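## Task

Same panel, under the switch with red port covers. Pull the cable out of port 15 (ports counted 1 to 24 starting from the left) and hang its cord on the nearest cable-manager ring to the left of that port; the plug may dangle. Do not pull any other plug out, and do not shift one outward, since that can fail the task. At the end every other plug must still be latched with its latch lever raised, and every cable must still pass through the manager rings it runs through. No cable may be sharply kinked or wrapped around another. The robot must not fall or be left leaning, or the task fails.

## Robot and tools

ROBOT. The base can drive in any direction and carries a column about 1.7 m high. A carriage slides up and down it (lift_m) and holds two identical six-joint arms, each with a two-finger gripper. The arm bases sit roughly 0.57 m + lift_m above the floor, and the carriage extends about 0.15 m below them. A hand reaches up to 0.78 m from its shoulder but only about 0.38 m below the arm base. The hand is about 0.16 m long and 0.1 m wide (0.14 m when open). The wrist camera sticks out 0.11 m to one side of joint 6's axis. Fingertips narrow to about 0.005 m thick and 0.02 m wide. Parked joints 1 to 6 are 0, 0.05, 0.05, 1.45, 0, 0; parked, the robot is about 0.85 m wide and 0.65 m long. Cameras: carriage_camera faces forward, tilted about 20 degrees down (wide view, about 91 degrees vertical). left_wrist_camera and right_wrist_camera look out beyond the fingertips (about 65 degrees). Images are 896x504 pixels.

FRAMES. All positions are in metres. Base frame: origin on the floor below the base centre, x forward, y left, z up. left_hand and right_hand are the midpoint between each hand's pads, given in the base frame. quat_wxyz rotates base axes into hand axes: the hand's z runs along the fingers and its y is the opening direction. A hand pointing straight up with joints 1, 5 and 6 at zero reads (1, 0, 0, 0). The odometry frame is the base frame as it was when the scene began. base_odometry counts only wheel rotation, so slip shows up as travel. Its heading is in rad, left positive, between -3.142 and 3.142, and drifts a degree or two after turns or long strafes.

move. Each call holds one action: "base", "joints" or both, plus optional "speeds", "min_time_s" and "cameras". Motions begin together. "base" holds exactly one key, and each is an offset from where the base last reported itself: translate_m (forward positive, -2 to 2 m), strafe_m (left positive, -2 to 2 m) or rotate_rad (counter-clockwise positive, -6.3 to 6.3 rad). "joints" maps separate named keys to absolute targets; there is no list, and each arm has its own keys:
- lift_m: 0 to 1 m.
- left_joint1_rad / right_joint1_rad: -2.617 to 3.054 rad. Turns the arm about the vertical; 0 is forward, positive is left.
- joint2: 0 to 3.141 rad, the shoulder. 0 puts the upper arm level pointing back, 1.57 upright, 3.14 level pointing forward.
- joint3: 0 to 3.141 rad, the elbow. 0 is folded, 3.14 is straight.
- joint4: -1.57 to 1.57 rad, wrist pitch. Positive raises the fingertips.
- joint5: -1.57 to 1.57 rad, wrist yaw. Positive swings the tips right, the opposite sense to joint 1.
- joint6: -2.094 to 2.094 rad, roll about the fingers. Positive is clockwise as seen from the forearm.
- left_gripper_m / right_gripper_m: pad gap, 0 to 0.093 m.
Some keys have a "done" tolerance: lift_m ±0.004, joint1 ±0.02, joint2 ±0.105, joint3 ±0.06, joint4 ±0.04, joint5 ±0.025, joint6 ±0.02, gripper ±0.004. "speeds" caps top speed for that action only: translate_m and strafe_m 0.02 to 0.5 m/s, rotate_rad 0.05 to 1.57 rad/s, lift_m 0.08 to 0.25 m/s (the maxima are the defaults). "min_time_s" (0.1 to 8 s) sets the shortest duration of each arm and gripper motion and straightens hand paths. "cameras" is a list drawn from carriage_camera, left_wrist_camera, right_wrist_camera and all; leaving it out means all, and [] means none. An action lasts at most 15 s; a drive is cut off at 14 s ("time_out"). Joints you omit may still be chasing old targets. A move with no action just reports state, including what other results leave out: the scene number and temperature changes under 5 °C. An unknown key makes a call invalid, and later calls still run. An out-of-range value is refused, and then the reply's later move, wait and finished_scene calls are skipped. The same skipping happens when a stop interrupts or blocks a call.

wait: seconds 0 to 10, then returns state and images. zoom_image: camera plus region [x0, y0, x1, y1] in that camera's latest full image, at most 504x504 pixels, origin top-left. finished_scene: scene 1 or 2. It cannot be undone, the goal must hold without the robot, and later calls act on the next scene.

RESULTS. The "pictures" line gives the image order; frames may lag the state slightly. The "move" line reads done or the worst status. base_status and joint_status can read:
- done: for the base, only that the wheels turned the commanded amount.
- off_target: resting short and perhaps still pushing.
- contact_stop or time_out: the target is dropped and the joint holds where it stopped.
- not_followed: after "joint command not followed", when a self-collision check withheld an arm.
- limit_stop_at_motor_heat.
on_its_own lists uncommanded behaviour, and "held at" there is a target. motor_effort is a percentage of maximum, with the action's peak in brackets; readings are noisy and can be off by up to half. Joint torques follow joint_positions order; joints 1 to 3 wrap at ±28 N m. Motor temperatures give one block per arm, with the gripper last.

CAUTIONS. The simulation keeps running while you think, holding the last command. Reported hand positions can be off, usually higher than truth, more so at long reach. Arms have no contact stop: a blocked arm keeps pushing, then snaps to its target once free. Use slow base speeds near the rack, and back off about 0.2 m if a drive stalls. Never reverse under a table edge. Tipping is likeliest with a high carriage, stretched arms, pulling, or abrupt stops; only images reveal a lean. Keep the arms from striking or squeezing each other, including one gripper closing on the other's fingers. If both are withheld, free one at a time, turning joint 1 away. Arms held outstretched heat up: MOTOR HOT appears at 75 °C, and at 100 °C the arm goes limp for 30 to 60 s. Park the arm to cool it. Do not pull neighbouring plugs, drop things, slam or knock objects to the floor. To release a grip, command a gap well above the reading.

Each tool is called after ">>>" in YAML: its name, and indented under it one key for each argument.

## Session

>>> move:

Scene clock: 0.00 s.
Joint torques (N m): no reading
Motor temperatures (°C): left_arm=[32 33 41 35 30 27 31] | right_arm=[31 33 38 38 29 28 28]
base_odometry: x=+0.000 y=+0.000 heading=+0.000
base_status: not commanded
joint_positions: lift_m=+0.300 left_joint1_rad=-0.007 left_joint2_rad=+0.049 left_joint3_rad=+0.059 left_joint4_rad=+1.465 left_joint5_rad=+0.028 left_joint6_rad=-0.029 left_gripper_m=+0.09396 right_joint1_rad=+0.017 right_joint2_rad=+0.052 right_joint3_rad=+0.056 right_joint4_rad=+1.418 right_joint5_rad=-0.009 right_joint6_rad=+0.027 right_gripper_m=+0.09396
joint_status: not commanded
motor_effort: lift_m=+39 drive_wheels=+0
left_hand: x=+0.2513 y=+0.3148 z=+1.3177 quat_wxyz=(+0.999, +0.014, +0.048, -0.019) (m; base frame)
right_hand: x=+0.2645 y=-0.3176 z=+1.3154 quat_wxyz=(+0.997, -0.004, +0.074, +0.023) (m; base frame)
pictures: carriage_camera, left_wrist_camera, right_wrist_camera

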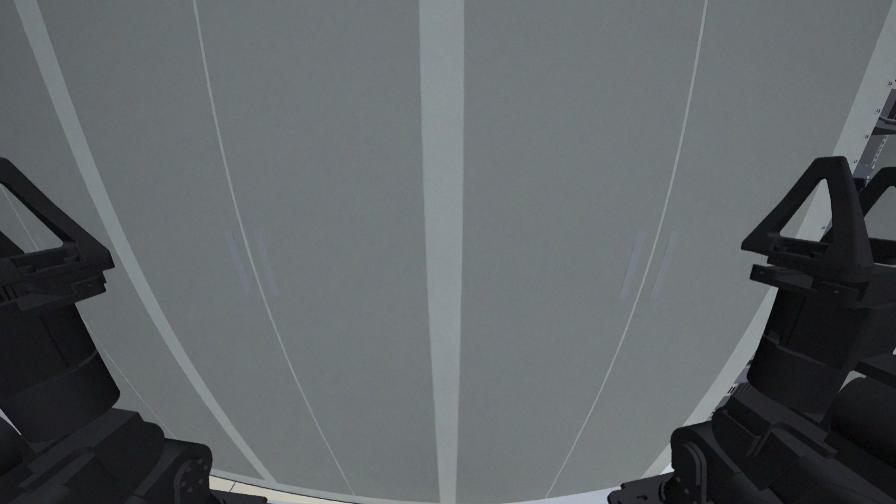

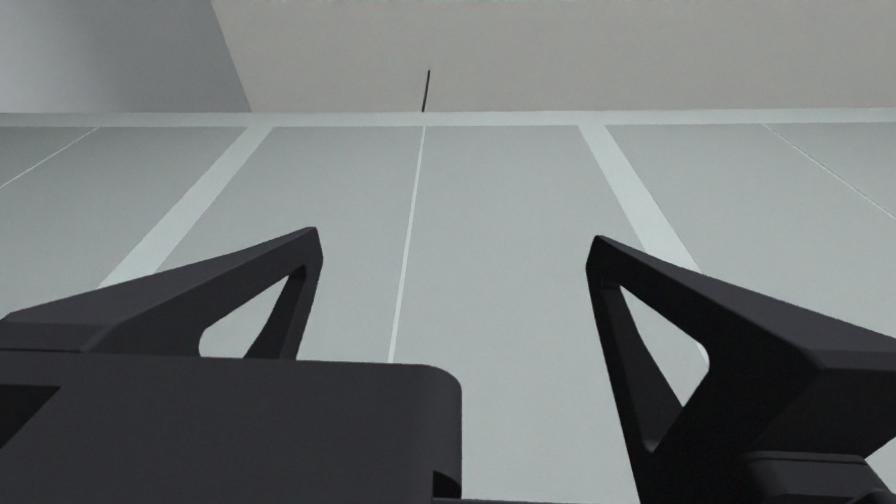

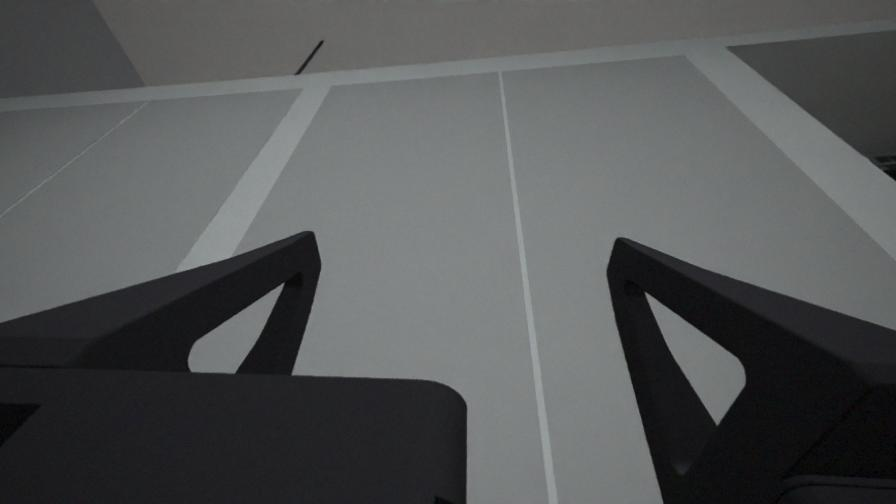

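>>> move:
  base: {"strafe_m": -0.9}
  speeds: {"strafe_m": 0.3}
  cameras: ["carriage_camera"]

Scene clock: 4.83 s.
Joint torques (N m): left_arm=[-0.51 4.98 5.98 -0.22 0.05 0.02] | right_arm=[0.17 3.79 6.27 -0.29 0.02 -0.16]
move: done
base_odometry: x=+0.000 y=-0.900 heading=+0.000
base_status: done
joint_positions: lift_m=+0.300 left_joint1_rad=-0.007 left_joint2_rad=+0.049 left_joint3_rad=+0.059 left_joint4_rad=+1.464 left_joint5_rad=+0.028 left_joint6_rad=-0.029 left_gripper_m=+0.09396 right_joint1_rad=+0.017 right_joint2_rad=+0.052 right_joint3_rad=+0.056 right_joint4_rad=+1.418 right_joint5_rad=-0.009 right_joint6_rad=+0.027 right_gripper_m=+0.09396
joint_status: not commanded
motor_effort: lift_m=+39(40) drive_wheels=-4(12)
left_hand: x=+0.2514 y=+0.3148 z=+1.3177 quat_wxyz=(+0.999, +0.013, +0.048, -0.019) (m; base frame)
right_hand: x=+0.2645 y=-0.3176 z=+1.3154 quat_wxyz=(+0.997, -0.004, +0.074, +0.023) (m; base frame)
pictures: carriage_camera

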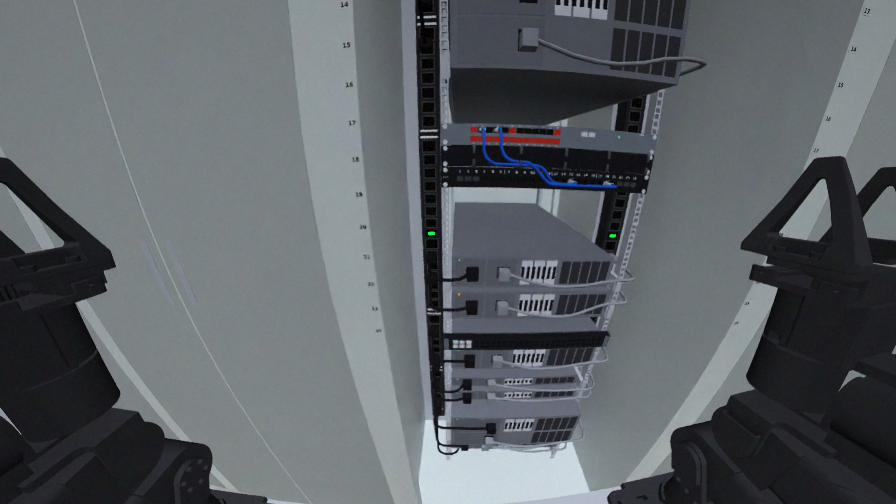

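>>> zoom_image:
  camera: "carriage_camera"
  region: [435, 115, 665, 205]

>>> zoom_image:
  camera: "carriage_camera"
  region: [520, 150, 640, 205]

Scaled by 2.191 from the camera's 896x504 image, which has a finer 1280x720 frame.

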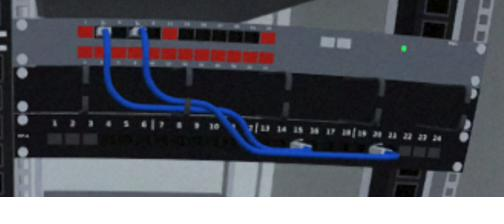

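Scaled by 4.200 from the camera's 896x504 image, which has a finer 1280x720 frame.

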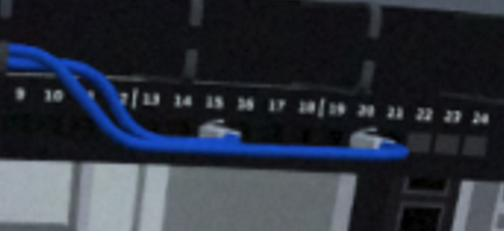

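>>> move:
  base: {"strafe_m": -0.32}
  speeds: {"strafe_m": 0.25}
  joints: {"lift_m": 0.38, "right_joint1_rad": 0.5, "right_joint2_rad": 0.9, "right_joint3_rad": 0.9, "right_joint4_rad": 0.0, "right_joint5_rad": 0.5}
  min_time_s: 2.5
  cameras: ["carriage_camera","right_wrist_camera"]

>>> zoom_image:
  camera: "carriage_camera"
  region: [350, 140, 550, 260]

>>> zoom_image:
  camera: "right_wrist_camera"
  region: [100, 60, 600, 310]

Scene clock: 8.60 s.
Joint torques (N m): left_arm=[-0.5 4.7 5.91 -0.23 0.06 0.04] | right_arm=[-8.95 23.34 -0.03 -2.66 5.9 -0.32]
move: off_target
base_odometry: x=-0.001 y=-1.220 heading=-0.001
base_status: done
joint_positions: lift_m=+0.380 left_joint1_rad=-0.007 left_joint2_rad=+0.049 left_joint3_rad=+0.059 left_joint4_rad=+1.464 left_joint5_rad=+0.028 left_joint6_rad=-0.029 left_gripper_m=+0.09396 right_joint1_rad=+0.593 right_joint2_rad=+0.662 right_joint3_rad=+0.978 right_joint4_rad=+0.340 right_joint5_rad=-0.093 right_joint6_rad=+0.040 right_gripper_m=+0.09360
joint_status: right_joint1_rad off_target (ended at +0.593, target +0.500); right_joint2_rad off_target (ended at +0.662, target +0.900); right_joint3_rad off_target (ended at +0.978, target +0.900); right_joint4_rad off_target (ended at +0.340, target +0.000); right_joint5_rad off_target (ended at -0.093, target +0.500); the others done
motor_effort: lift_m=+40(48) drive_wheels=+2(11)
left_hand: x=+0.2515 y=+0.3148 z=+1.3976 quat_wxyz=(+0.999, +0.014, +0.049, -0.019) (m; base frame)
right_hand: x=+0.4007 y=-0.1833 z=+1.5225 quat_wxyz=(+0.845, -0.161, +0.413, +0.299) (m; base frame)
pictures: carriage_camera, right_wrist_camera

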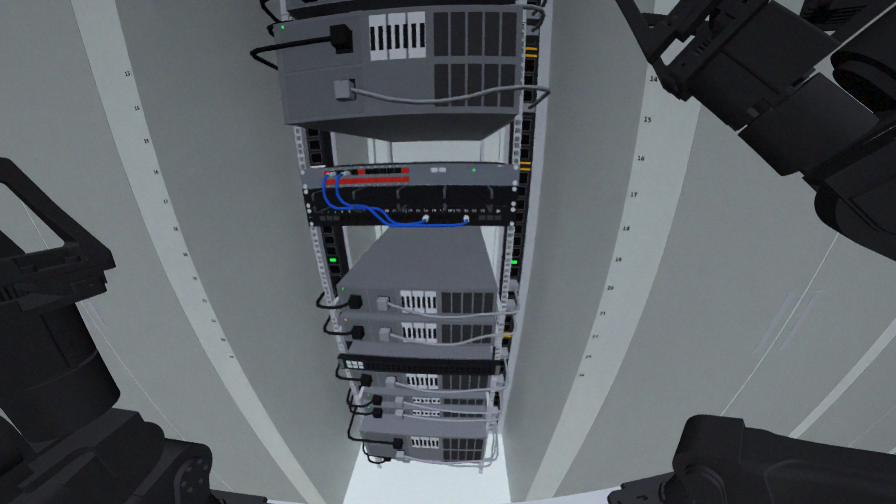

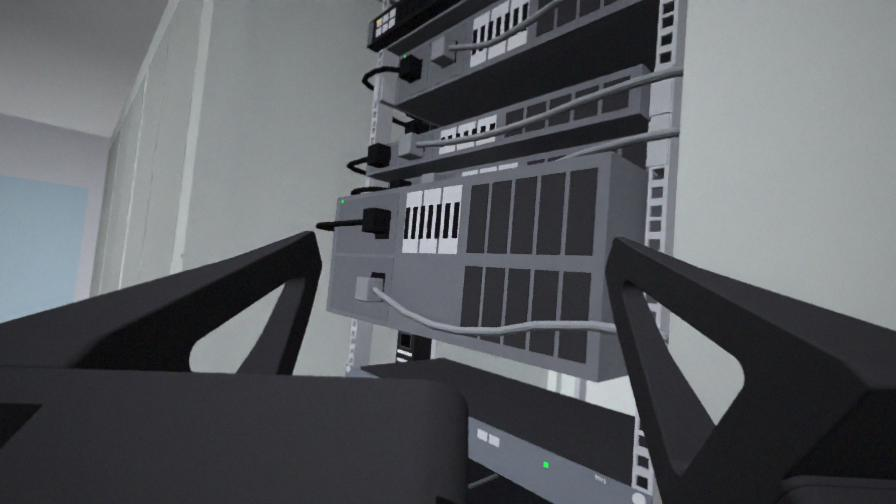

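Scaled by 2.520 from the camera's 896x504 image, which has a finer 1280x720 frame.

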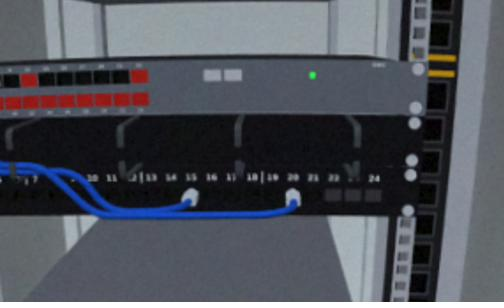

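Scaled by 1.008 from the camera's 896x504 image, which has a finer 1280x720 frame.

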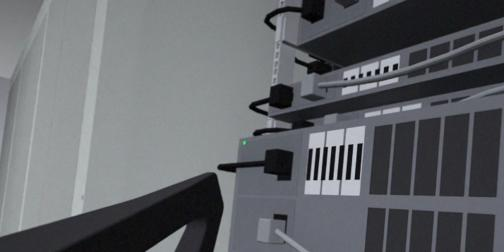

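>>> move:
  joints: {"right_joint1_rad": 0.593, "right_joint2_rad": 0.662, "right_joint3_rad": 0.978, "right_joint4_rad": 0.34, "right_joint5_rad": -0.09}
  min_time_s: 1
  cameras: ["carriage_camera"]

Scene clock: 10.27 s.
Joint torques (N m): left_arm=[-0.46 4.97 5.94 -0.19 0 0.04] | right_arm=[-0.69 2.59 5.59 0.82 0.74 -0.26]
move: off_target
base_odometry: x=-0.001 y=-1.220 heading=+0.000
base_status: not commanded
joint_positions: lift_m=+0.380 left_joint1_rad=-0.007 left_joint2_rad=+0.049 left_joint3_rad=+0.059 left_joint4_rad=+1.464 left_joint5_rad=+0.028 left_joint6_rad=-0.029 left_gripper_m=+0.09396 right_joint1_rad=+0.602 right_joint2_rad=+0.649 right_joint3_rad=+0.990 right_joint4_rad=+0.386 right_joint5_rad=-0.158 right_joint6_rad=+0.036 right_gripper_m=+0.09382
joint_status: right_joint4_rad off_target (ended at +0.386, target +0.340); right_joint5_rad off_target (ended at -0.157, target -0.090); the others done
motor_effort: lift_m=+39(40) drive_wheels=+1(4)
left_hand: x=+0.2515 y=+0.3148 z=+1.3976 quat_wxyz=(+0.999, +0.014, +0.049, -0.019) (m; base frame)
right_hand: x=+0.3789 y=-0.1828 z=+1.5374 quat_wxyz=(+0.853, -0.183, +0.372, +0.316) (m; base frame)
pictures: carriage_camera

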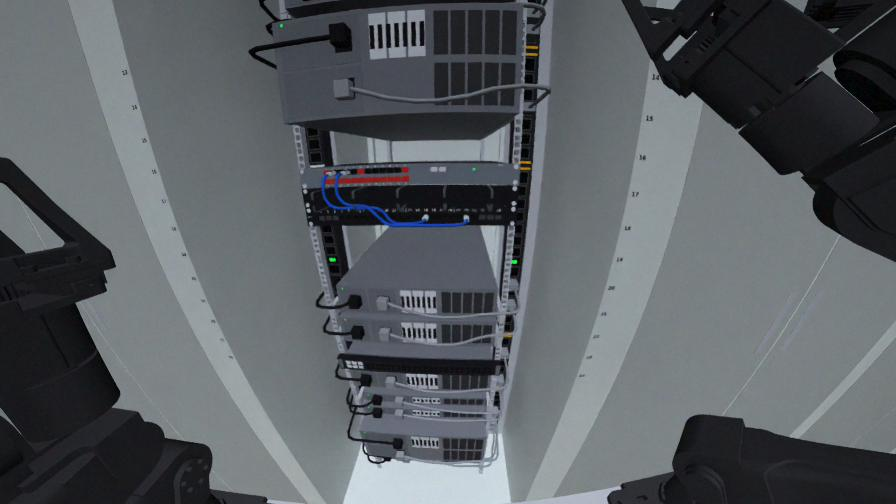

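>>> move:
  joints: {"right_joint1_rad": 0.6, "right_joint2_rad": 0.25, "right_joint3_rad": 0.35, "right_joint4_rad": 1.0, "right_joint5_rad": 0.0, "right_joint6_rad": 0.0}
  min_time_s: 2
  cameras: ["carriage_camera", "right_wrist_camera"]

Scene clock: 12.80 s.
Joint torques (N m): left_arm=[-0.49 4.94 5.97 -0.19 0.03 0.03] | right_arm=[0.01 2.18 5.5 0.7 0.1 -0.32]
move: done
base_odometry: x=-0.001 y=-1.220 heading=+0.000
base_status: not commanded
joint_positions: lift_m=+0.380 left_joint1_rad=-0.007 left_joint2_rad=+0.049 left_joint3_rad=+0.059 left_joint4_rad=+1.464 left_joint5_rad=+0.028 left_joint6_rad=-0.029 left_gripper_m=+0.09396 right_joint1_rad=+0.602 right_joint2_rad=+0.259 right_joint3_rad=+0.363 right_joint4_rad=+0.990 right_joint5_rad=-0.010 right_joint6_rad=+0.013 right_gripper_m=+0.09386
joint_status: all done
motor_effort: lift_m=+40(40) drive_wheels=+1(2)
left_hand: x=+0.2515 y=+0.3148 z=+1.3976 quat_wxyz=(+0.999, +0.014, +0.049, -0.019) (m; base frame)
right_hand: x=+0.3208 y=-0.2535 z=+1.4489 quat_wxyz=(+0.926, -0.073, +0.224, +0.295) (m; base frame)
pictures: carriage_camera, right_wrist_camera

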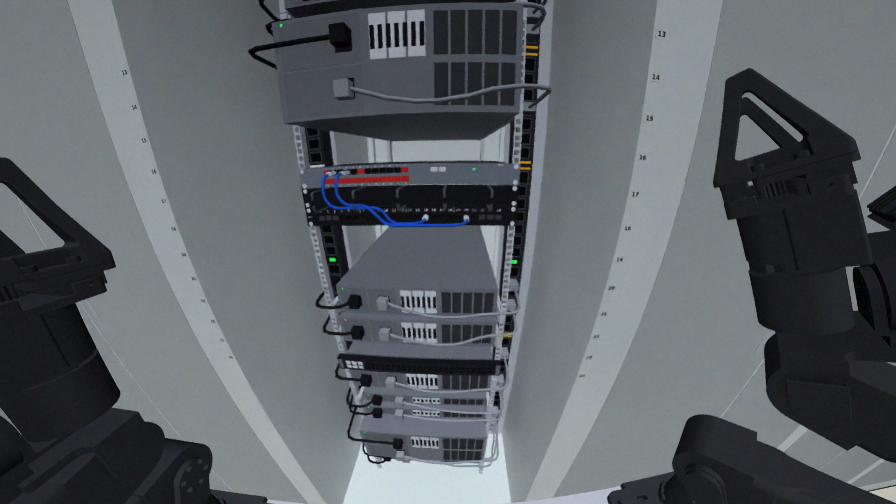

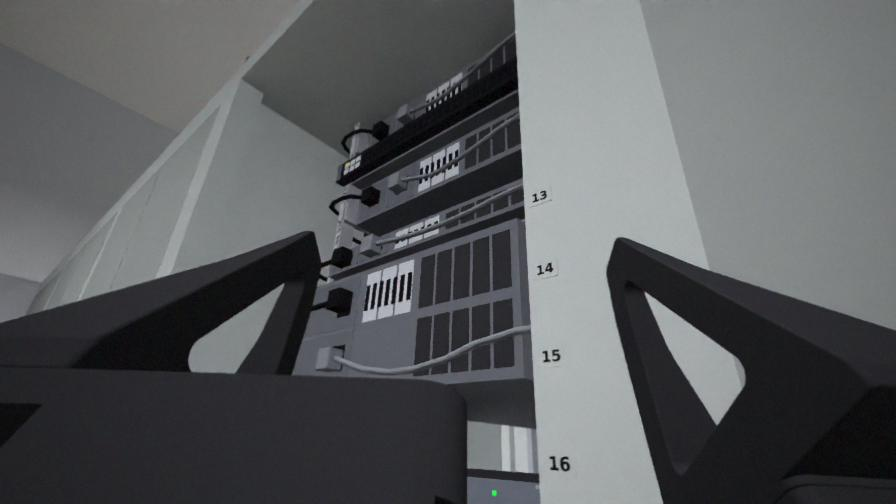

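>>> move:
  joints: {"right_joint1_rad": 0.0, "right_joint2_rad": 0.05, "right_joint3_rad": 0.05, "right_joint4_rad": 1.45, "right_joint5_rad": 0.0}
  min_time_s: 1.5
  cameras: []

>>> move:
  base: {"translate_m": -0.22}
  speeds: {"translate_m": 0.1}
  cameras: ["carriage_camera"]

Scene clock: 15.10 s.
Joint torques (N m): left_arm=[-0.47 4.79 5.94 -0.21 0.06 0.07] | right_arm=[-0.42 2.91 5.09 -0.2 0.1 -0.31]
move: done
base_odometry: x=-0.001 y=-1.220 heading=+0.000
base_status: not commanded
joint_positions: lift_m=+0.380 left_joint1_rad=-0.007 left_joint2_rad=+0.049 left_joint3_rad=+0.059 left_joint4_rad=+1.464 left_joint5_rad=+0.028 left_joint6_rad=-0.029 left_gripper_m=+0.09396 right_joint1_rad=+0.007 right_joint2_rad=+0.060 right_joint3_rad=+0.062 right_joint4_rad=+1.438 right_joint5_rad=-0.007 right_joint6_rad=+0.013 right_gripper_m=+0.09386
joint_status: all done
motor_effort: lift_m=+39(40) drive_wheels=+0(1)
left_hand: x=+0.2515 y=+0.3148 z=+1.3976 quat_wxyz=(+0.999, +0.014, +0.049, -0.019) (m; base frame)
right_hand: x=+0.2604 y=-0.3183 z=+1.3977 quat_wxyz=(+0.998, -0.003, +0.065, +0.010) (m; base frame)
pictures: none
No camera images: "cameras" was empty.

Scene clock: 18.07 s.
Joint torques (N m): left_arm=[-0.5 4.82 6.08 -0.23 0.07 0.06] | right_arm=[-0.43 2.91 5.08 -0.26 0.09 -0.31]
move: done
base_odometry: x=-0.221 y=-1.220 heading=+0.000
base_status: done
joint_positions: lift_m=+0.380 left_joint1_rad=-0.007 left_joint2_rad=+0.049 left_joint3_rad=+0.059 left_joint4_rad=+1.463 left_joint5_rad=+0.028 left_joint6_rad=-0.029 left_gripper_m=+0.09396 right_joint1_rad=+0.007 right_joint2_rad=+0.060 right_joint3_rad=+0.062 right_joint4_rad=+1.445 right_joint5_rad=-0.007 right_joint6_rad=+0.012 right_gripper_m=+0.09386
joint_status: not commanded
motor_effort: lift_m=+39(40) drive_wheels=+0(8)
left_hand: x=+0.2516 y=+0.3148 z=+1.3976 quat_wxyz=(+0.999, +0.014, +0.049, -0.019) (m; base frame)
right_hand: x=+0.2587 y=-0.3183 z=+1.3979 quat_wxyz=(+0.998, -0.003, +0.062, +0.010) (m; base frame)
pictures: carriage_camera

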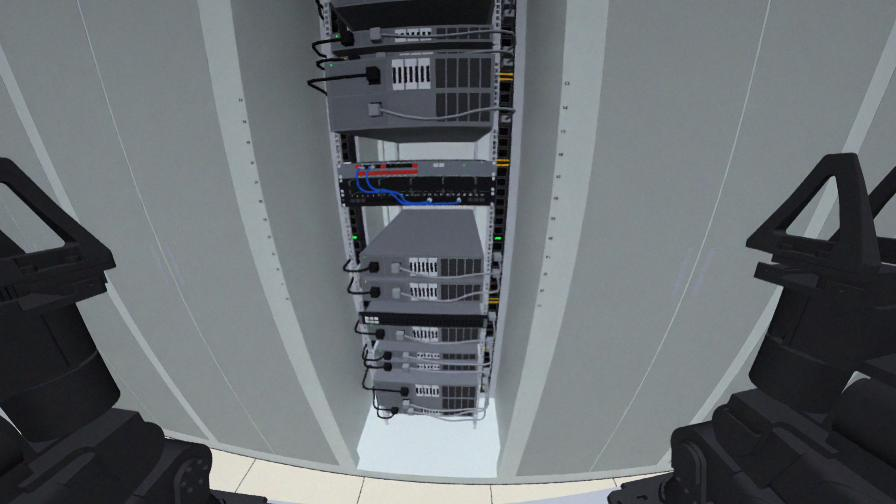

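>>> move:
  base: {"strafe_m": 0.1}
  speeds: {"strafe_m": 0.2}
  joints: {"lift_m": 0.41}
  cameras: []

>>> move:
  joints: {"right_joint1_rad": 0.73, "right_joint2_rad": 1.2, "right_joint3_rad": 0.8, "right_joint4_rad": 0.4, "right_joint5_rad": 0.73}
  min_time_s: 2
  cameras: ["carriage_camera"]

>>> move:
  joints: {"right_joint1_rad": 0.73, "right_joint2_rad": 1.6, "right_joint3_rad": 1.195, "right_joint4_rad": 0.408, "right_joint5_rad": 0.73}
  min_time_s: 2
  cameras: ["carriage_camera","right_wrist_camera"]

>>> zoom_image:
  camera: "right_wrist_camera"
  region: [200, 50, 700, 300]

Scene clock: 20.40 s.
Joint torques (N m): left_arm=[-0.29 4.89 5.87 -0.2 0.03 0.08] | right_arm=[-0.29 3.25 5.65 -0.25 0.07 -0.3]
move: done
base_odometry: x=-0.221 y=-1.120 heading=+0.000
base_status: done
joint_positions: lift_m=+0.410 left_joint1_rad=-0.008 left_joint2_rad=+0.049 left_joint3_rad=+0.059 left_joint4_rad=+1.463 left_joint5_rad=+0.028 left_joint6_rad=-0.029 left_gripper_m=+0.09396 right_joint1_rad=+0.005 right_joint2_rad=+0.056 right_joint3_rad=+0.056 right_joint4_rad=+1.445 right_joint5_rad=-0.005 right_joint6_rad=+0.012 right_gripper_m=+0.09386
joint_status: all done
motor_effort: lift_m=+38(47) drive_wheels=+0(8)
left_hand: x=+0.2516 y=+0.3147 z=+1.4277 quat_wxyz=(+0.999, +0.014, +0.049, -0.019) (m; base frame)
right_hand: x=+0.2596 y=-0.3187 z=+1.4261 quat_wxyz=(+0.998, -0.002, +0.063, +0.009) (m; base frame)
pictures: none
No camera images: "cameras" was empty.

Scene clock: 22.77 s.
Joint torques (N m): left_arm=[-0.59 4.78 5.9 -0.22 0.02 0.04] | right_arm=[0.83 -3.58 10.5 1.88 0.12 -0.3]
move: done
base_odometry: x=-0.221 y=-1.120 heading=+0.000
base_status: not commanded
joint_positions: lift_m=+0.410 left_joint1_rad=-0.008 left_joint2_rad=+0.049 left_joint3_rad=+0.059 left_joint4_rad=+1.463 left_joint5_rad=+0.028 left_joint6_rad=-0.029 left_gripper_m=+0.09396 right_joint1_rad=+0.724 right_joint2_rad=+1.191 right_joint3_rad=+0.773 right_joint4_rad=+0.418 right_joint5_rad=+0.719 right_joint6_rad=+0.012 right_gripper_m=+0.09387
joint_status: all done
motor_effort: lift_m=+38(39) drive_wheels=-2(4)
left_hand: x=+0.2516 y=+0.3147 z=+1.4277 quat_wxyz=(+0.999, +0.014, +0.049, -0.019) (m; base frame)
right_hand: x=+0.5821 y=-0.1571 z=+1.3080 quat_wxyz=(+0.707, +0.003, +0.707, +0.006) (m; base frame)
pictures: carriage_camera

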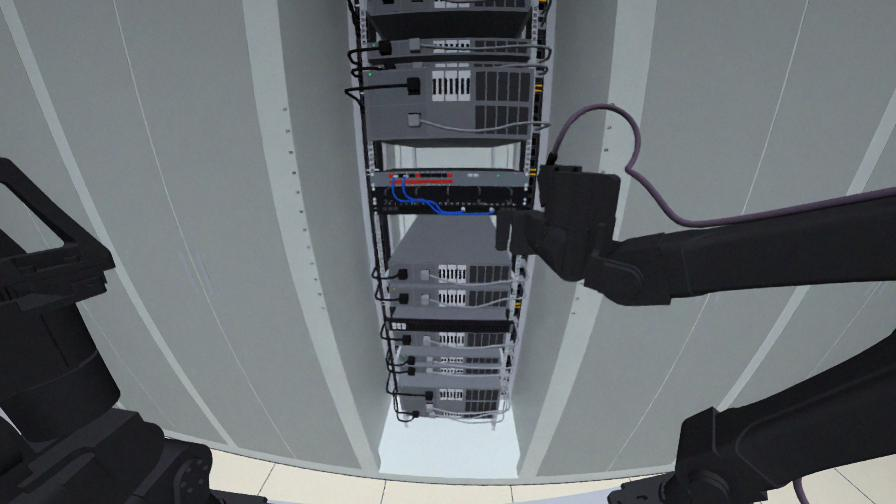

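Scene clock: 25.07 s.
Joint torques (N m): left_arm=[-0.39 4.74 5.93 -0.22 0.03 0.06] | right_arm=[0.79 -6.78 10.52 1.99 0.11 -0.29]
move: done
base_odometry: x=-0.221 y=-1.120 heading=+0.000
base_status: not commanded
joint_positions: lift_m=+0.410 left_joint1_rad=-0.008 left_joint2_rad=+0.049 left_joint3_rad=+0.059 left_joint4_rad=+1.463 left_joint5_rad=+0.028 left_joint6_rad=-0.029 left_gripper_m=+0.09396 right_joint1_rad=+0.724 right_joint2_rad=+1.585 right_joint3_rad=+1.168 right_joint4_rad=+0.417 right_joint5_rad=+0.722 right_joint6_rad=+0.012 right_gripper_m=+0.09387
joint_status: all done
motor_effort: lift_m=+38(39) drive_wheels=-2(3)
left_hand: x=+0.2516 y=+0.3147 z=+1.4277 quat_wxyz=(+0.999, +0.014, +0.049, -0.019) (m; base frame)
right_hand: x=+0.6582 y=-0.0903 z=+1.3271 quat_wxyz=(+0.707, +0.004, +0.707, +0.005) (m; base frame)
pictures: carriage_camera, right_wrist_camera

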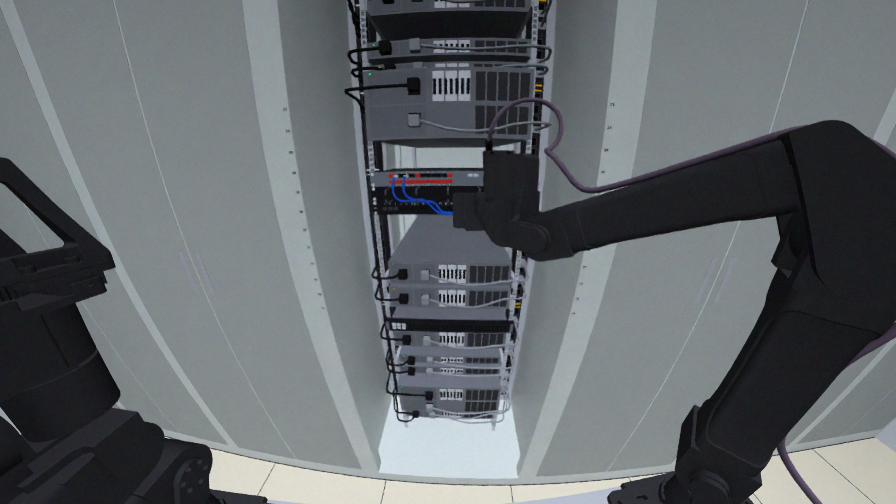

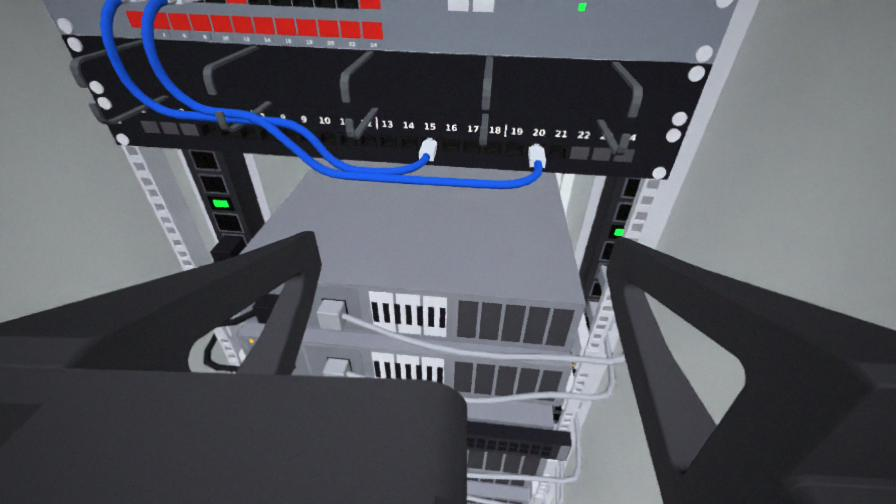

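Scaled by 1.008 from the camera's 896x504 image, which has a finer 1280x720 frame.

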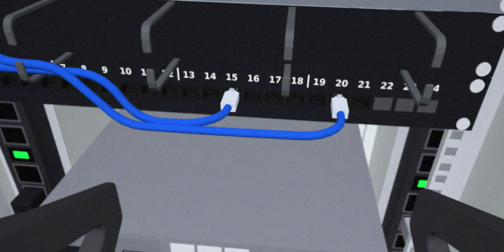

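>>> move:

>>> zoom_image:
  camera: "right_wrist_camera"
  region: [250, 50, 690, 350]

>>> zoom_image:
  camera: "carriage_camera"
  region: [330, 100, 570, 300]

Scene clock: 26.80 s.
Joint torques (N m): left_arm=[-0.36 4.78 5.83 -0.21 0.03 0.03] | right_arm=[0.79 -6.79 10.47 1.98 0.11 -0.3]
Motor temperatures (°C): left_arm=[32 33 41 35 30 27 30] | right_arm=[31 35 39 39 31 28 28]
base_odometry: x=-0.221 y=-1.120 heading=+0.000
base_status: not commanded
joint_positions: lift_m=+0.410 left_joint1_rad=-0.008 left_joint2_rad=+0.049 left_joint3_rad=+0.059 left_joint4_rad=+1.463 left_joint5_rad=+0.028 left_joint6_rad=-0.029 left_gripper_m=+0.09396 right_joint1_rad=+0.724 right_joint2_rad=+1.585 right_joint3_rad=+1.168 right_joint4_rad=+0.417 right_joint5_rad=+0.722 right_joint6_rad=+0.012 right_gripper_m=+0.09387
joint_status: all done
motor_effort: lift_m=+38(39) drive_wheels=-2(3)
left_hand: x=+0.2516 y=+0.3147 z=+1.4277 quat_wxyz=(+0.999, +0.014, +0.049, -0.019) (m; base frame)
right_hand: x=+0.6582 y=-0.0903 z=+1.3273 quat_wxyz=(+0.707, +0.004, +0.707, +0.005) (m; base frame)
pictures: carriage_camera, left_wrist_camera, right_wrist_camera

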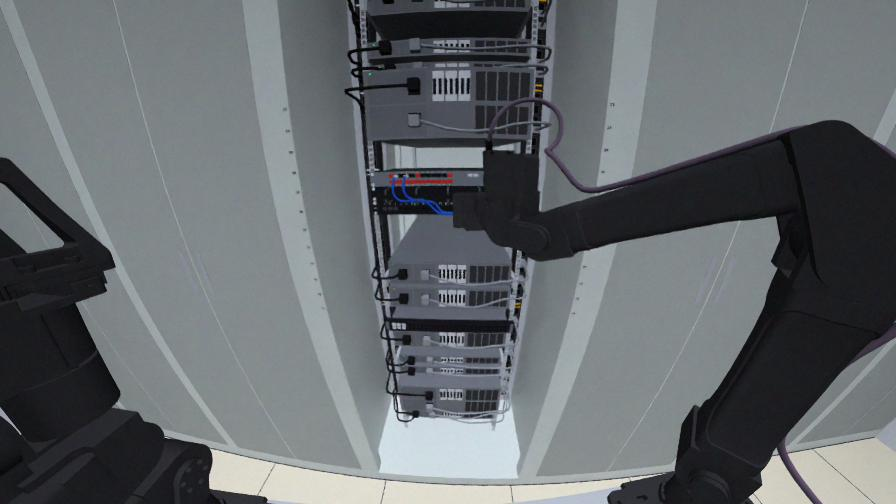

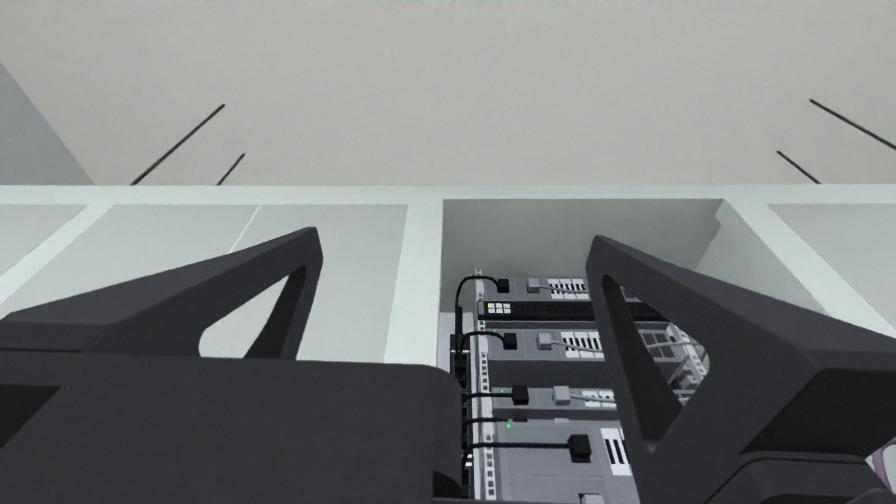

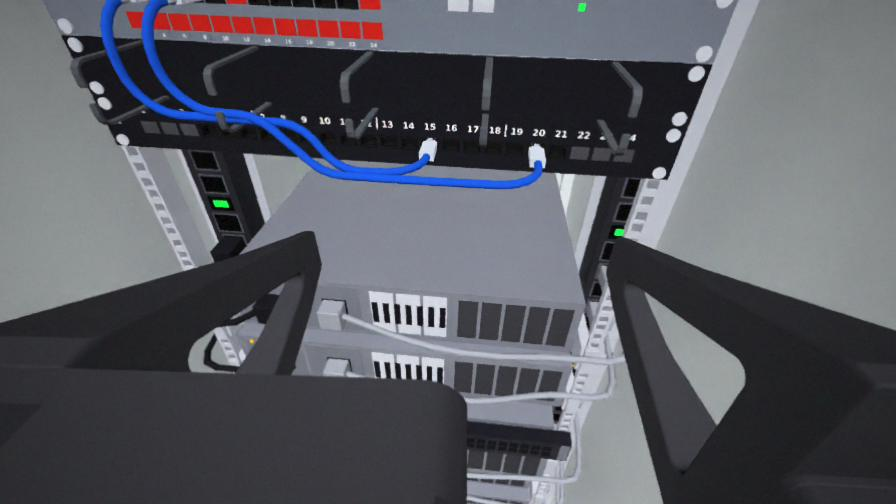

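Scaled by 1.145 from the camera's 896x504 image, which has a finer 1280x720 frame.

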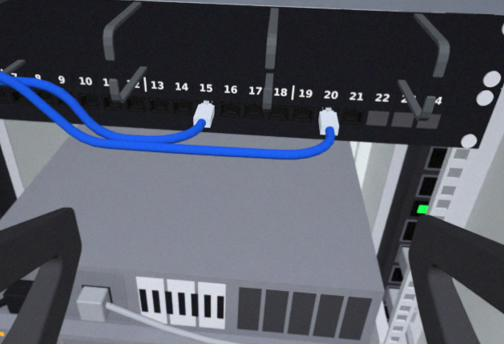

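Scaled by 2.100 from the camera's 896x504 image, which has a finer 1280x720 frame.

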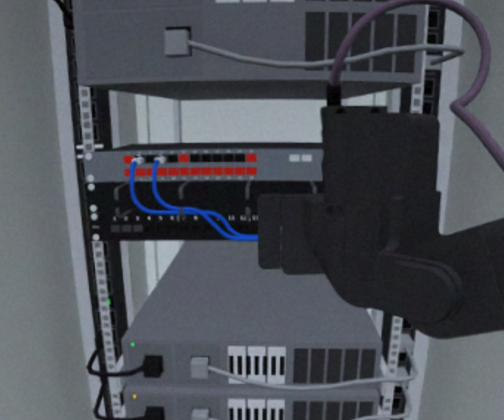

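>>> move:
  joints: {"right_joint1_rad":0.69,"right_joint2_rad":1.80,"right_joint3_rad":1.242,"right_joint4_rad":0.56,"right_joint5_rad":0.685,"right_joint6_rad":1.57,"right_gripper_m":0.036}
  min_time_s: 3

>>> zoom_image:
  camera: "right_wrist_camera"
  region: [300, 50, 750, 400]

Scene clock: 30.77 s.
Joint torques (N m): left_arm=[-0.5 4.98 5.91 -0.21 0.06 0.03] | right_arm=[-0.46 -8.21 10.11 2.08 -0.06 -0.11]
move: done
base_odometry: x=-0.221 y=-1.120 heading=+0.000
base_status: not commanded
joint_positions: lift_m=+0.410 left_joint1_rad=-0.008 left_joint2_rad=+0.049 left_joint3_rad=+0.059 left_joint4_rad=+1.463 left_joint5_rad=+0.028 left_joint6_rad=-0.029 left_gripper_m=+0.09396 right_joint1_rad=+0.697 right_joint2_rad=+1.783 right_joint3_rad=+1.216 right_joint4_rad=+0.555 right_joint5_rad=+0.695 right_joint6_rad=+1.555 right_gripper_m=+0.03609
joint_status: all done
motor_effort: lift_m=+38(39) drive_wheels=-1(3)
left_hand: x=+0.2516 y=+0.3147 z=+1.4277 quat_wxyz=(+0.999, +0.014, +0.049, -0.019) (m; base frame)
right_hand: x=+0.6968 y=-0.0701 z=+1.2821 quat_wxyz=(+0.503, +0.496, +0.509, +0.492) (m; base frame)
pictures: carriage_camera, left_wrist_camera, right_wrist_camera

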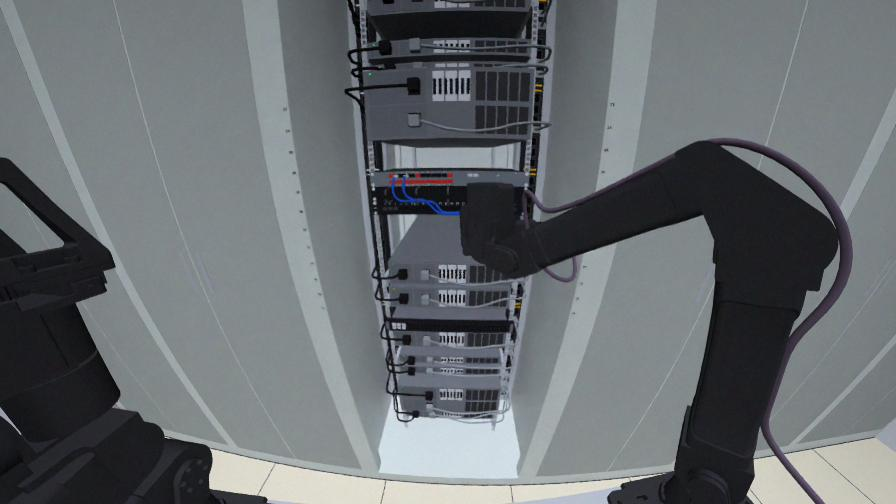

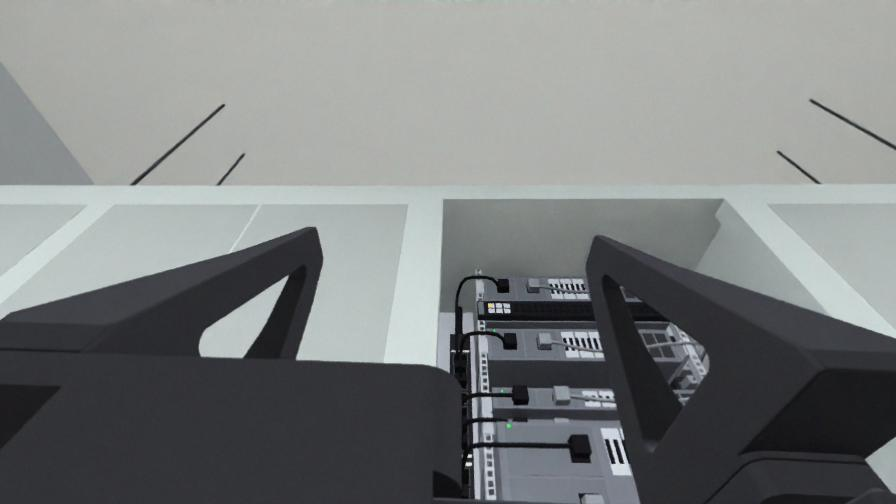

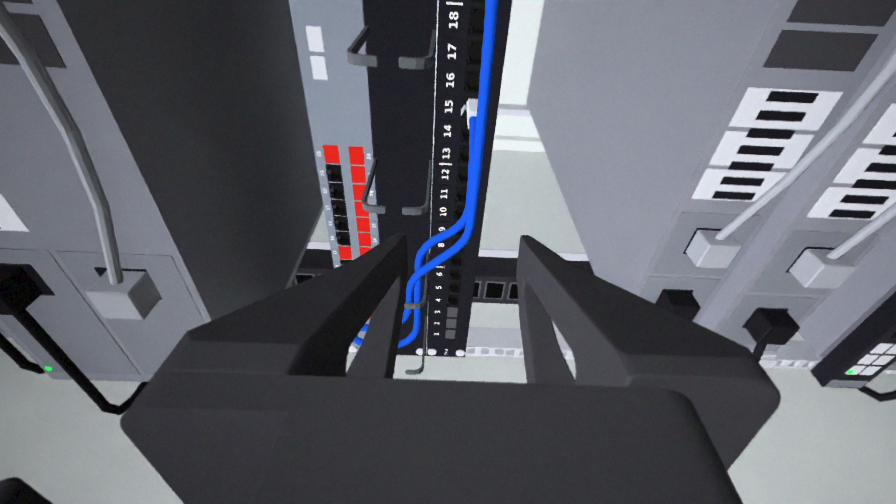

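Scaled by 1.120 from the camera's 896x504 image, which has a finer 1280x720 frame.

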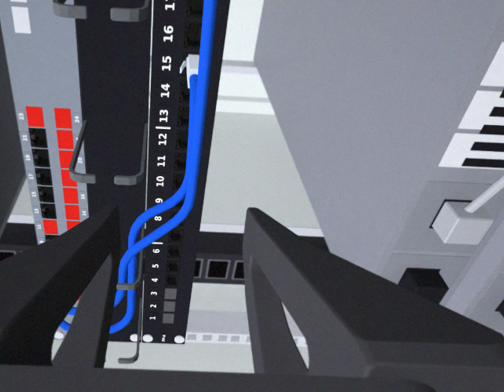

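>>> zoom_image:
  camera: "right_wrist_camera"
  region: [400, 40, 540, 220]

Scaled by 2.800 from the camera's 896x504 image, which has a finer 1280x720 frame.

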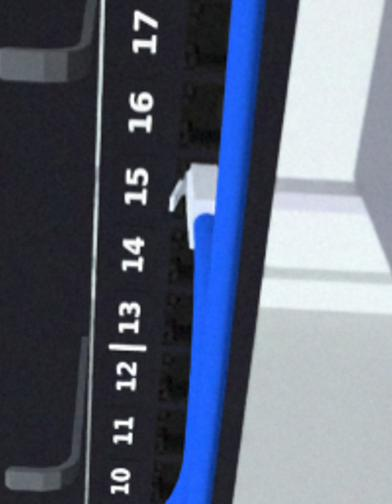

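>>> move:
  joints: {"right_joint1_rad":0.556,"right_joint2_rad":1.888,"right_joint3_rad":1.405,"right_joint4_rad":0.485,"right_joint5_rad":0.555,"right_joint6_rad":1.585,"right_gripper_m":0.03}
  min_time_s: 2
  cameras: ["right_wrist_camera","carriage_camera"]

>>> zoom_image:
  camera: "right_wrist_camera"
  region: [360, 20, 600, 260]

Scene clock: 35.53 s.
Joint torques (N m): left_arm=[-0.42 4.82 5.82 -0.19 0.04 0.07] | right_arm=[-0.44 -9.09 10.36 1.88 -0.07 -0.11]
move: done
base_odometry: x=-0.221 y=-1.120 heading=+0.000
base_status: not commanded
joint_positions: lift_m=+0.410 left_joint1_rad=-0.008 left_joint2_rad=+0.049 left_joint3_rad=+0.059 left_joint4_rad=+1.463 left_joint5_rad=+0.028 left_joint6_rad=-0.029 left_gripper_m=+0.09396 right_joint1_rad=+0.563 right_joint2_rad=+1.870 right_joint3_rad=+1.378 right_joint4_rad=+0.502 right_joint5_rad=+0.565 right_joint6_rad=+1.571 right_gripper_m=+0.03009
joint_status: all done
motor_effort: lift_m=+38(39) drive_wheels=-2(3)
left_hand: x=+0.2516 y=+0.3147 z=+1.4277 quat_wxyz=(+0.999, +0.014, +0.049, -0.019) (m; base frame)
right_hand: x=+0.7509 y=-0.0983 z=+1.2995 quat_wxyz=(+0.501, +0.500, +0.496, +0.503) (m; base frame)
pictures: carriage_camera, right_wrist_camera

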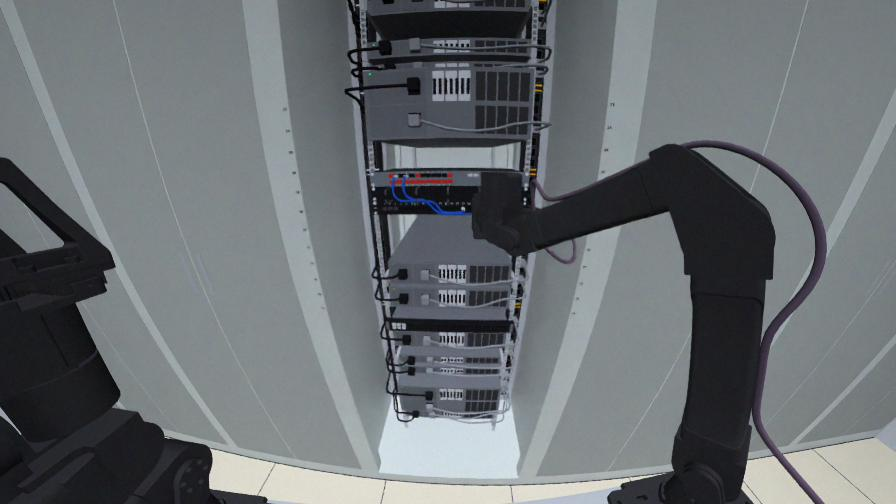

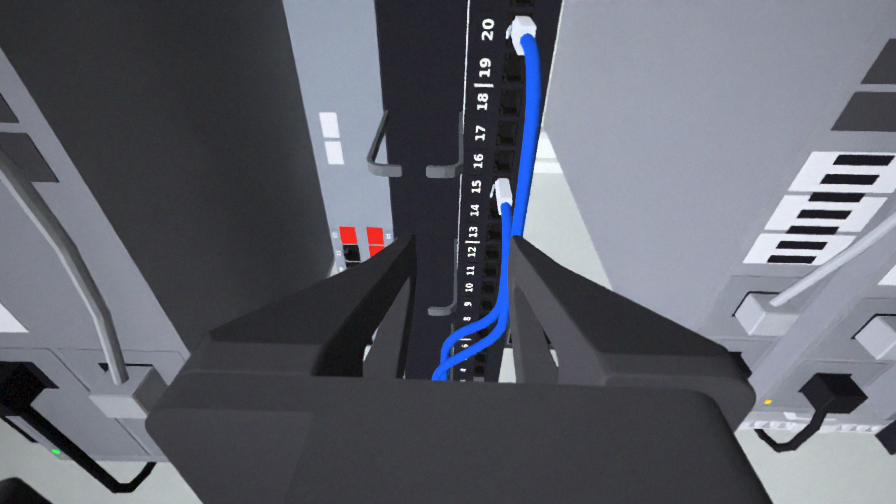

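Scaled by 2.100 from the camera's 896x504 image, which has a finer 1280x720 frame.

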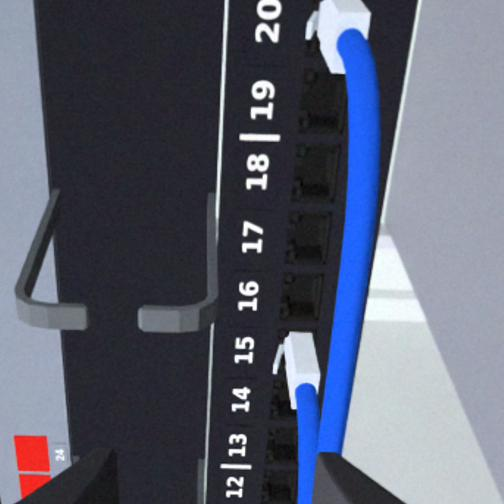

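>>> move:
  base: {"translate_m":0.04}
  joints: {"lift_m":0.4}
  speeds: {"translate_m":0.04}
  cameras: ["right_wrist_camera","carriage_camera"]

>>> zoom_image:
  camera: "right_wrist_camera"
  region: [360, 60, 600, 300]

>>> zoom_image:
  camera: "carriage_camera"
  region: [390, 150, 550, 270]

Scene clock: 38.13 s.
Joint torques (N m): left_arm=[-0.34 4.79 5.76 -0.22 0.07 0.04] | right_arm=[-0.08 -10.02 9.65 2.03 -0.03 -0.12]
move: done
base_odometry: x=-0.181 y=-1.120 heading=+0.000
base_status: done
joint_positions: lift_m=+0.400 left_joint1_rad=-0.008 left_joint2_rad=+0.049 left_joint3_rad=+0.059 left_joint4_rad=+1.464 left_joint5_rad=+0.028 left_joint6_rad=-0.029 left_gripper_m=+0.09396 right_joint1_rad=+0.559 right_joint2_rad=+1.879 right_joint3_rad=+1.386 right_joint4_rad=+0.492 right_joint5_rad=+0.561 right_joint6_rad=+1.573 right_gripper_m=+0.03009
joint_status: all done
motor_effort: lift_m=+40(42) drive_wheels=+4(10)
left_hand: x=+0.2515 y=+0.3147 z=+1.4176 quat_wxyz=(+0.999, +0.014, +0.049, -0.019) (m; base frame)
right_hand: x=+0.7537 y=-0.0984 z=+1.2857 quat_wxyz=(+0.500, +0.501, +0.499, +0.499) (m; base frame)
pictures: carriage_camera, right_wrist_camera

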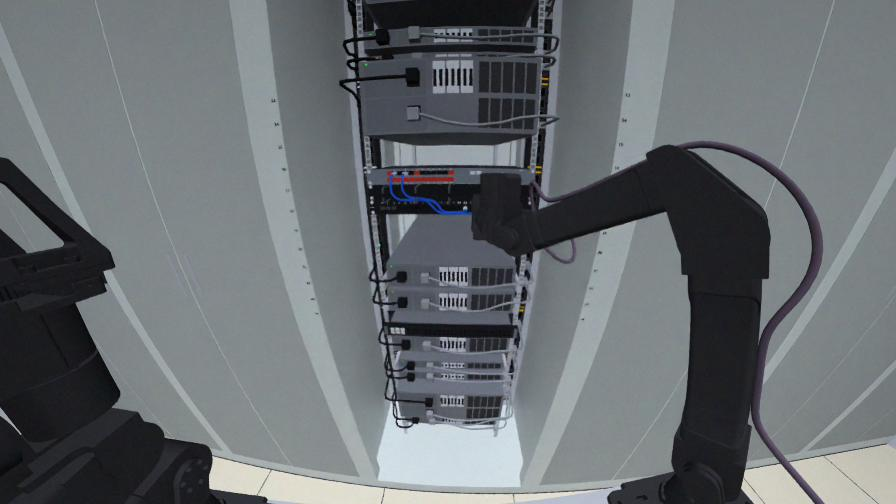

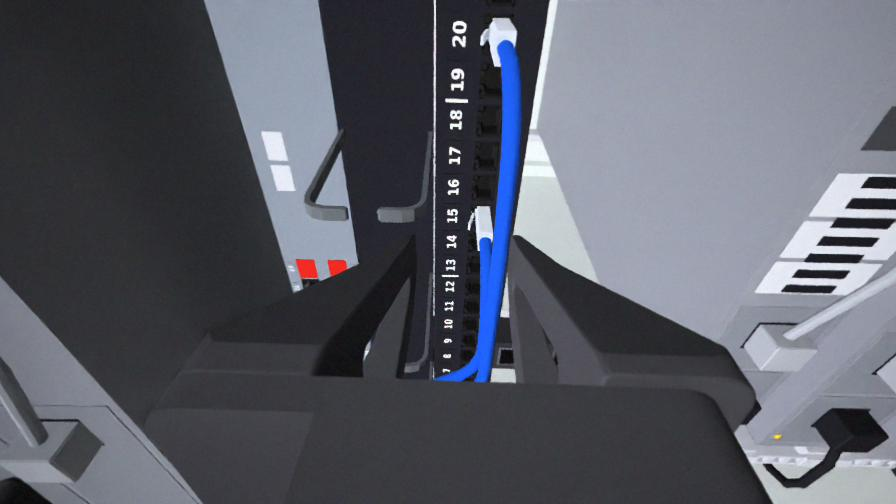

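Scaled by 2.100 from the camera's 896x504 image, which has a finer 1280x720 frame.

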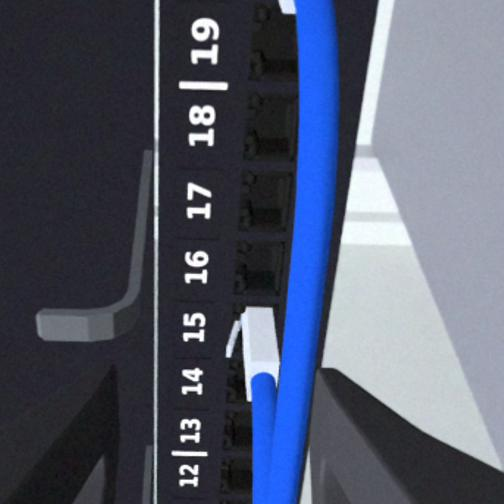

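Scaled by 3.150 from the camera's 896x504 image, which has a finer 1280x720 frame.

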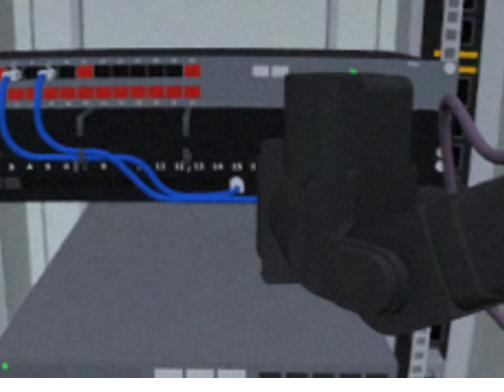

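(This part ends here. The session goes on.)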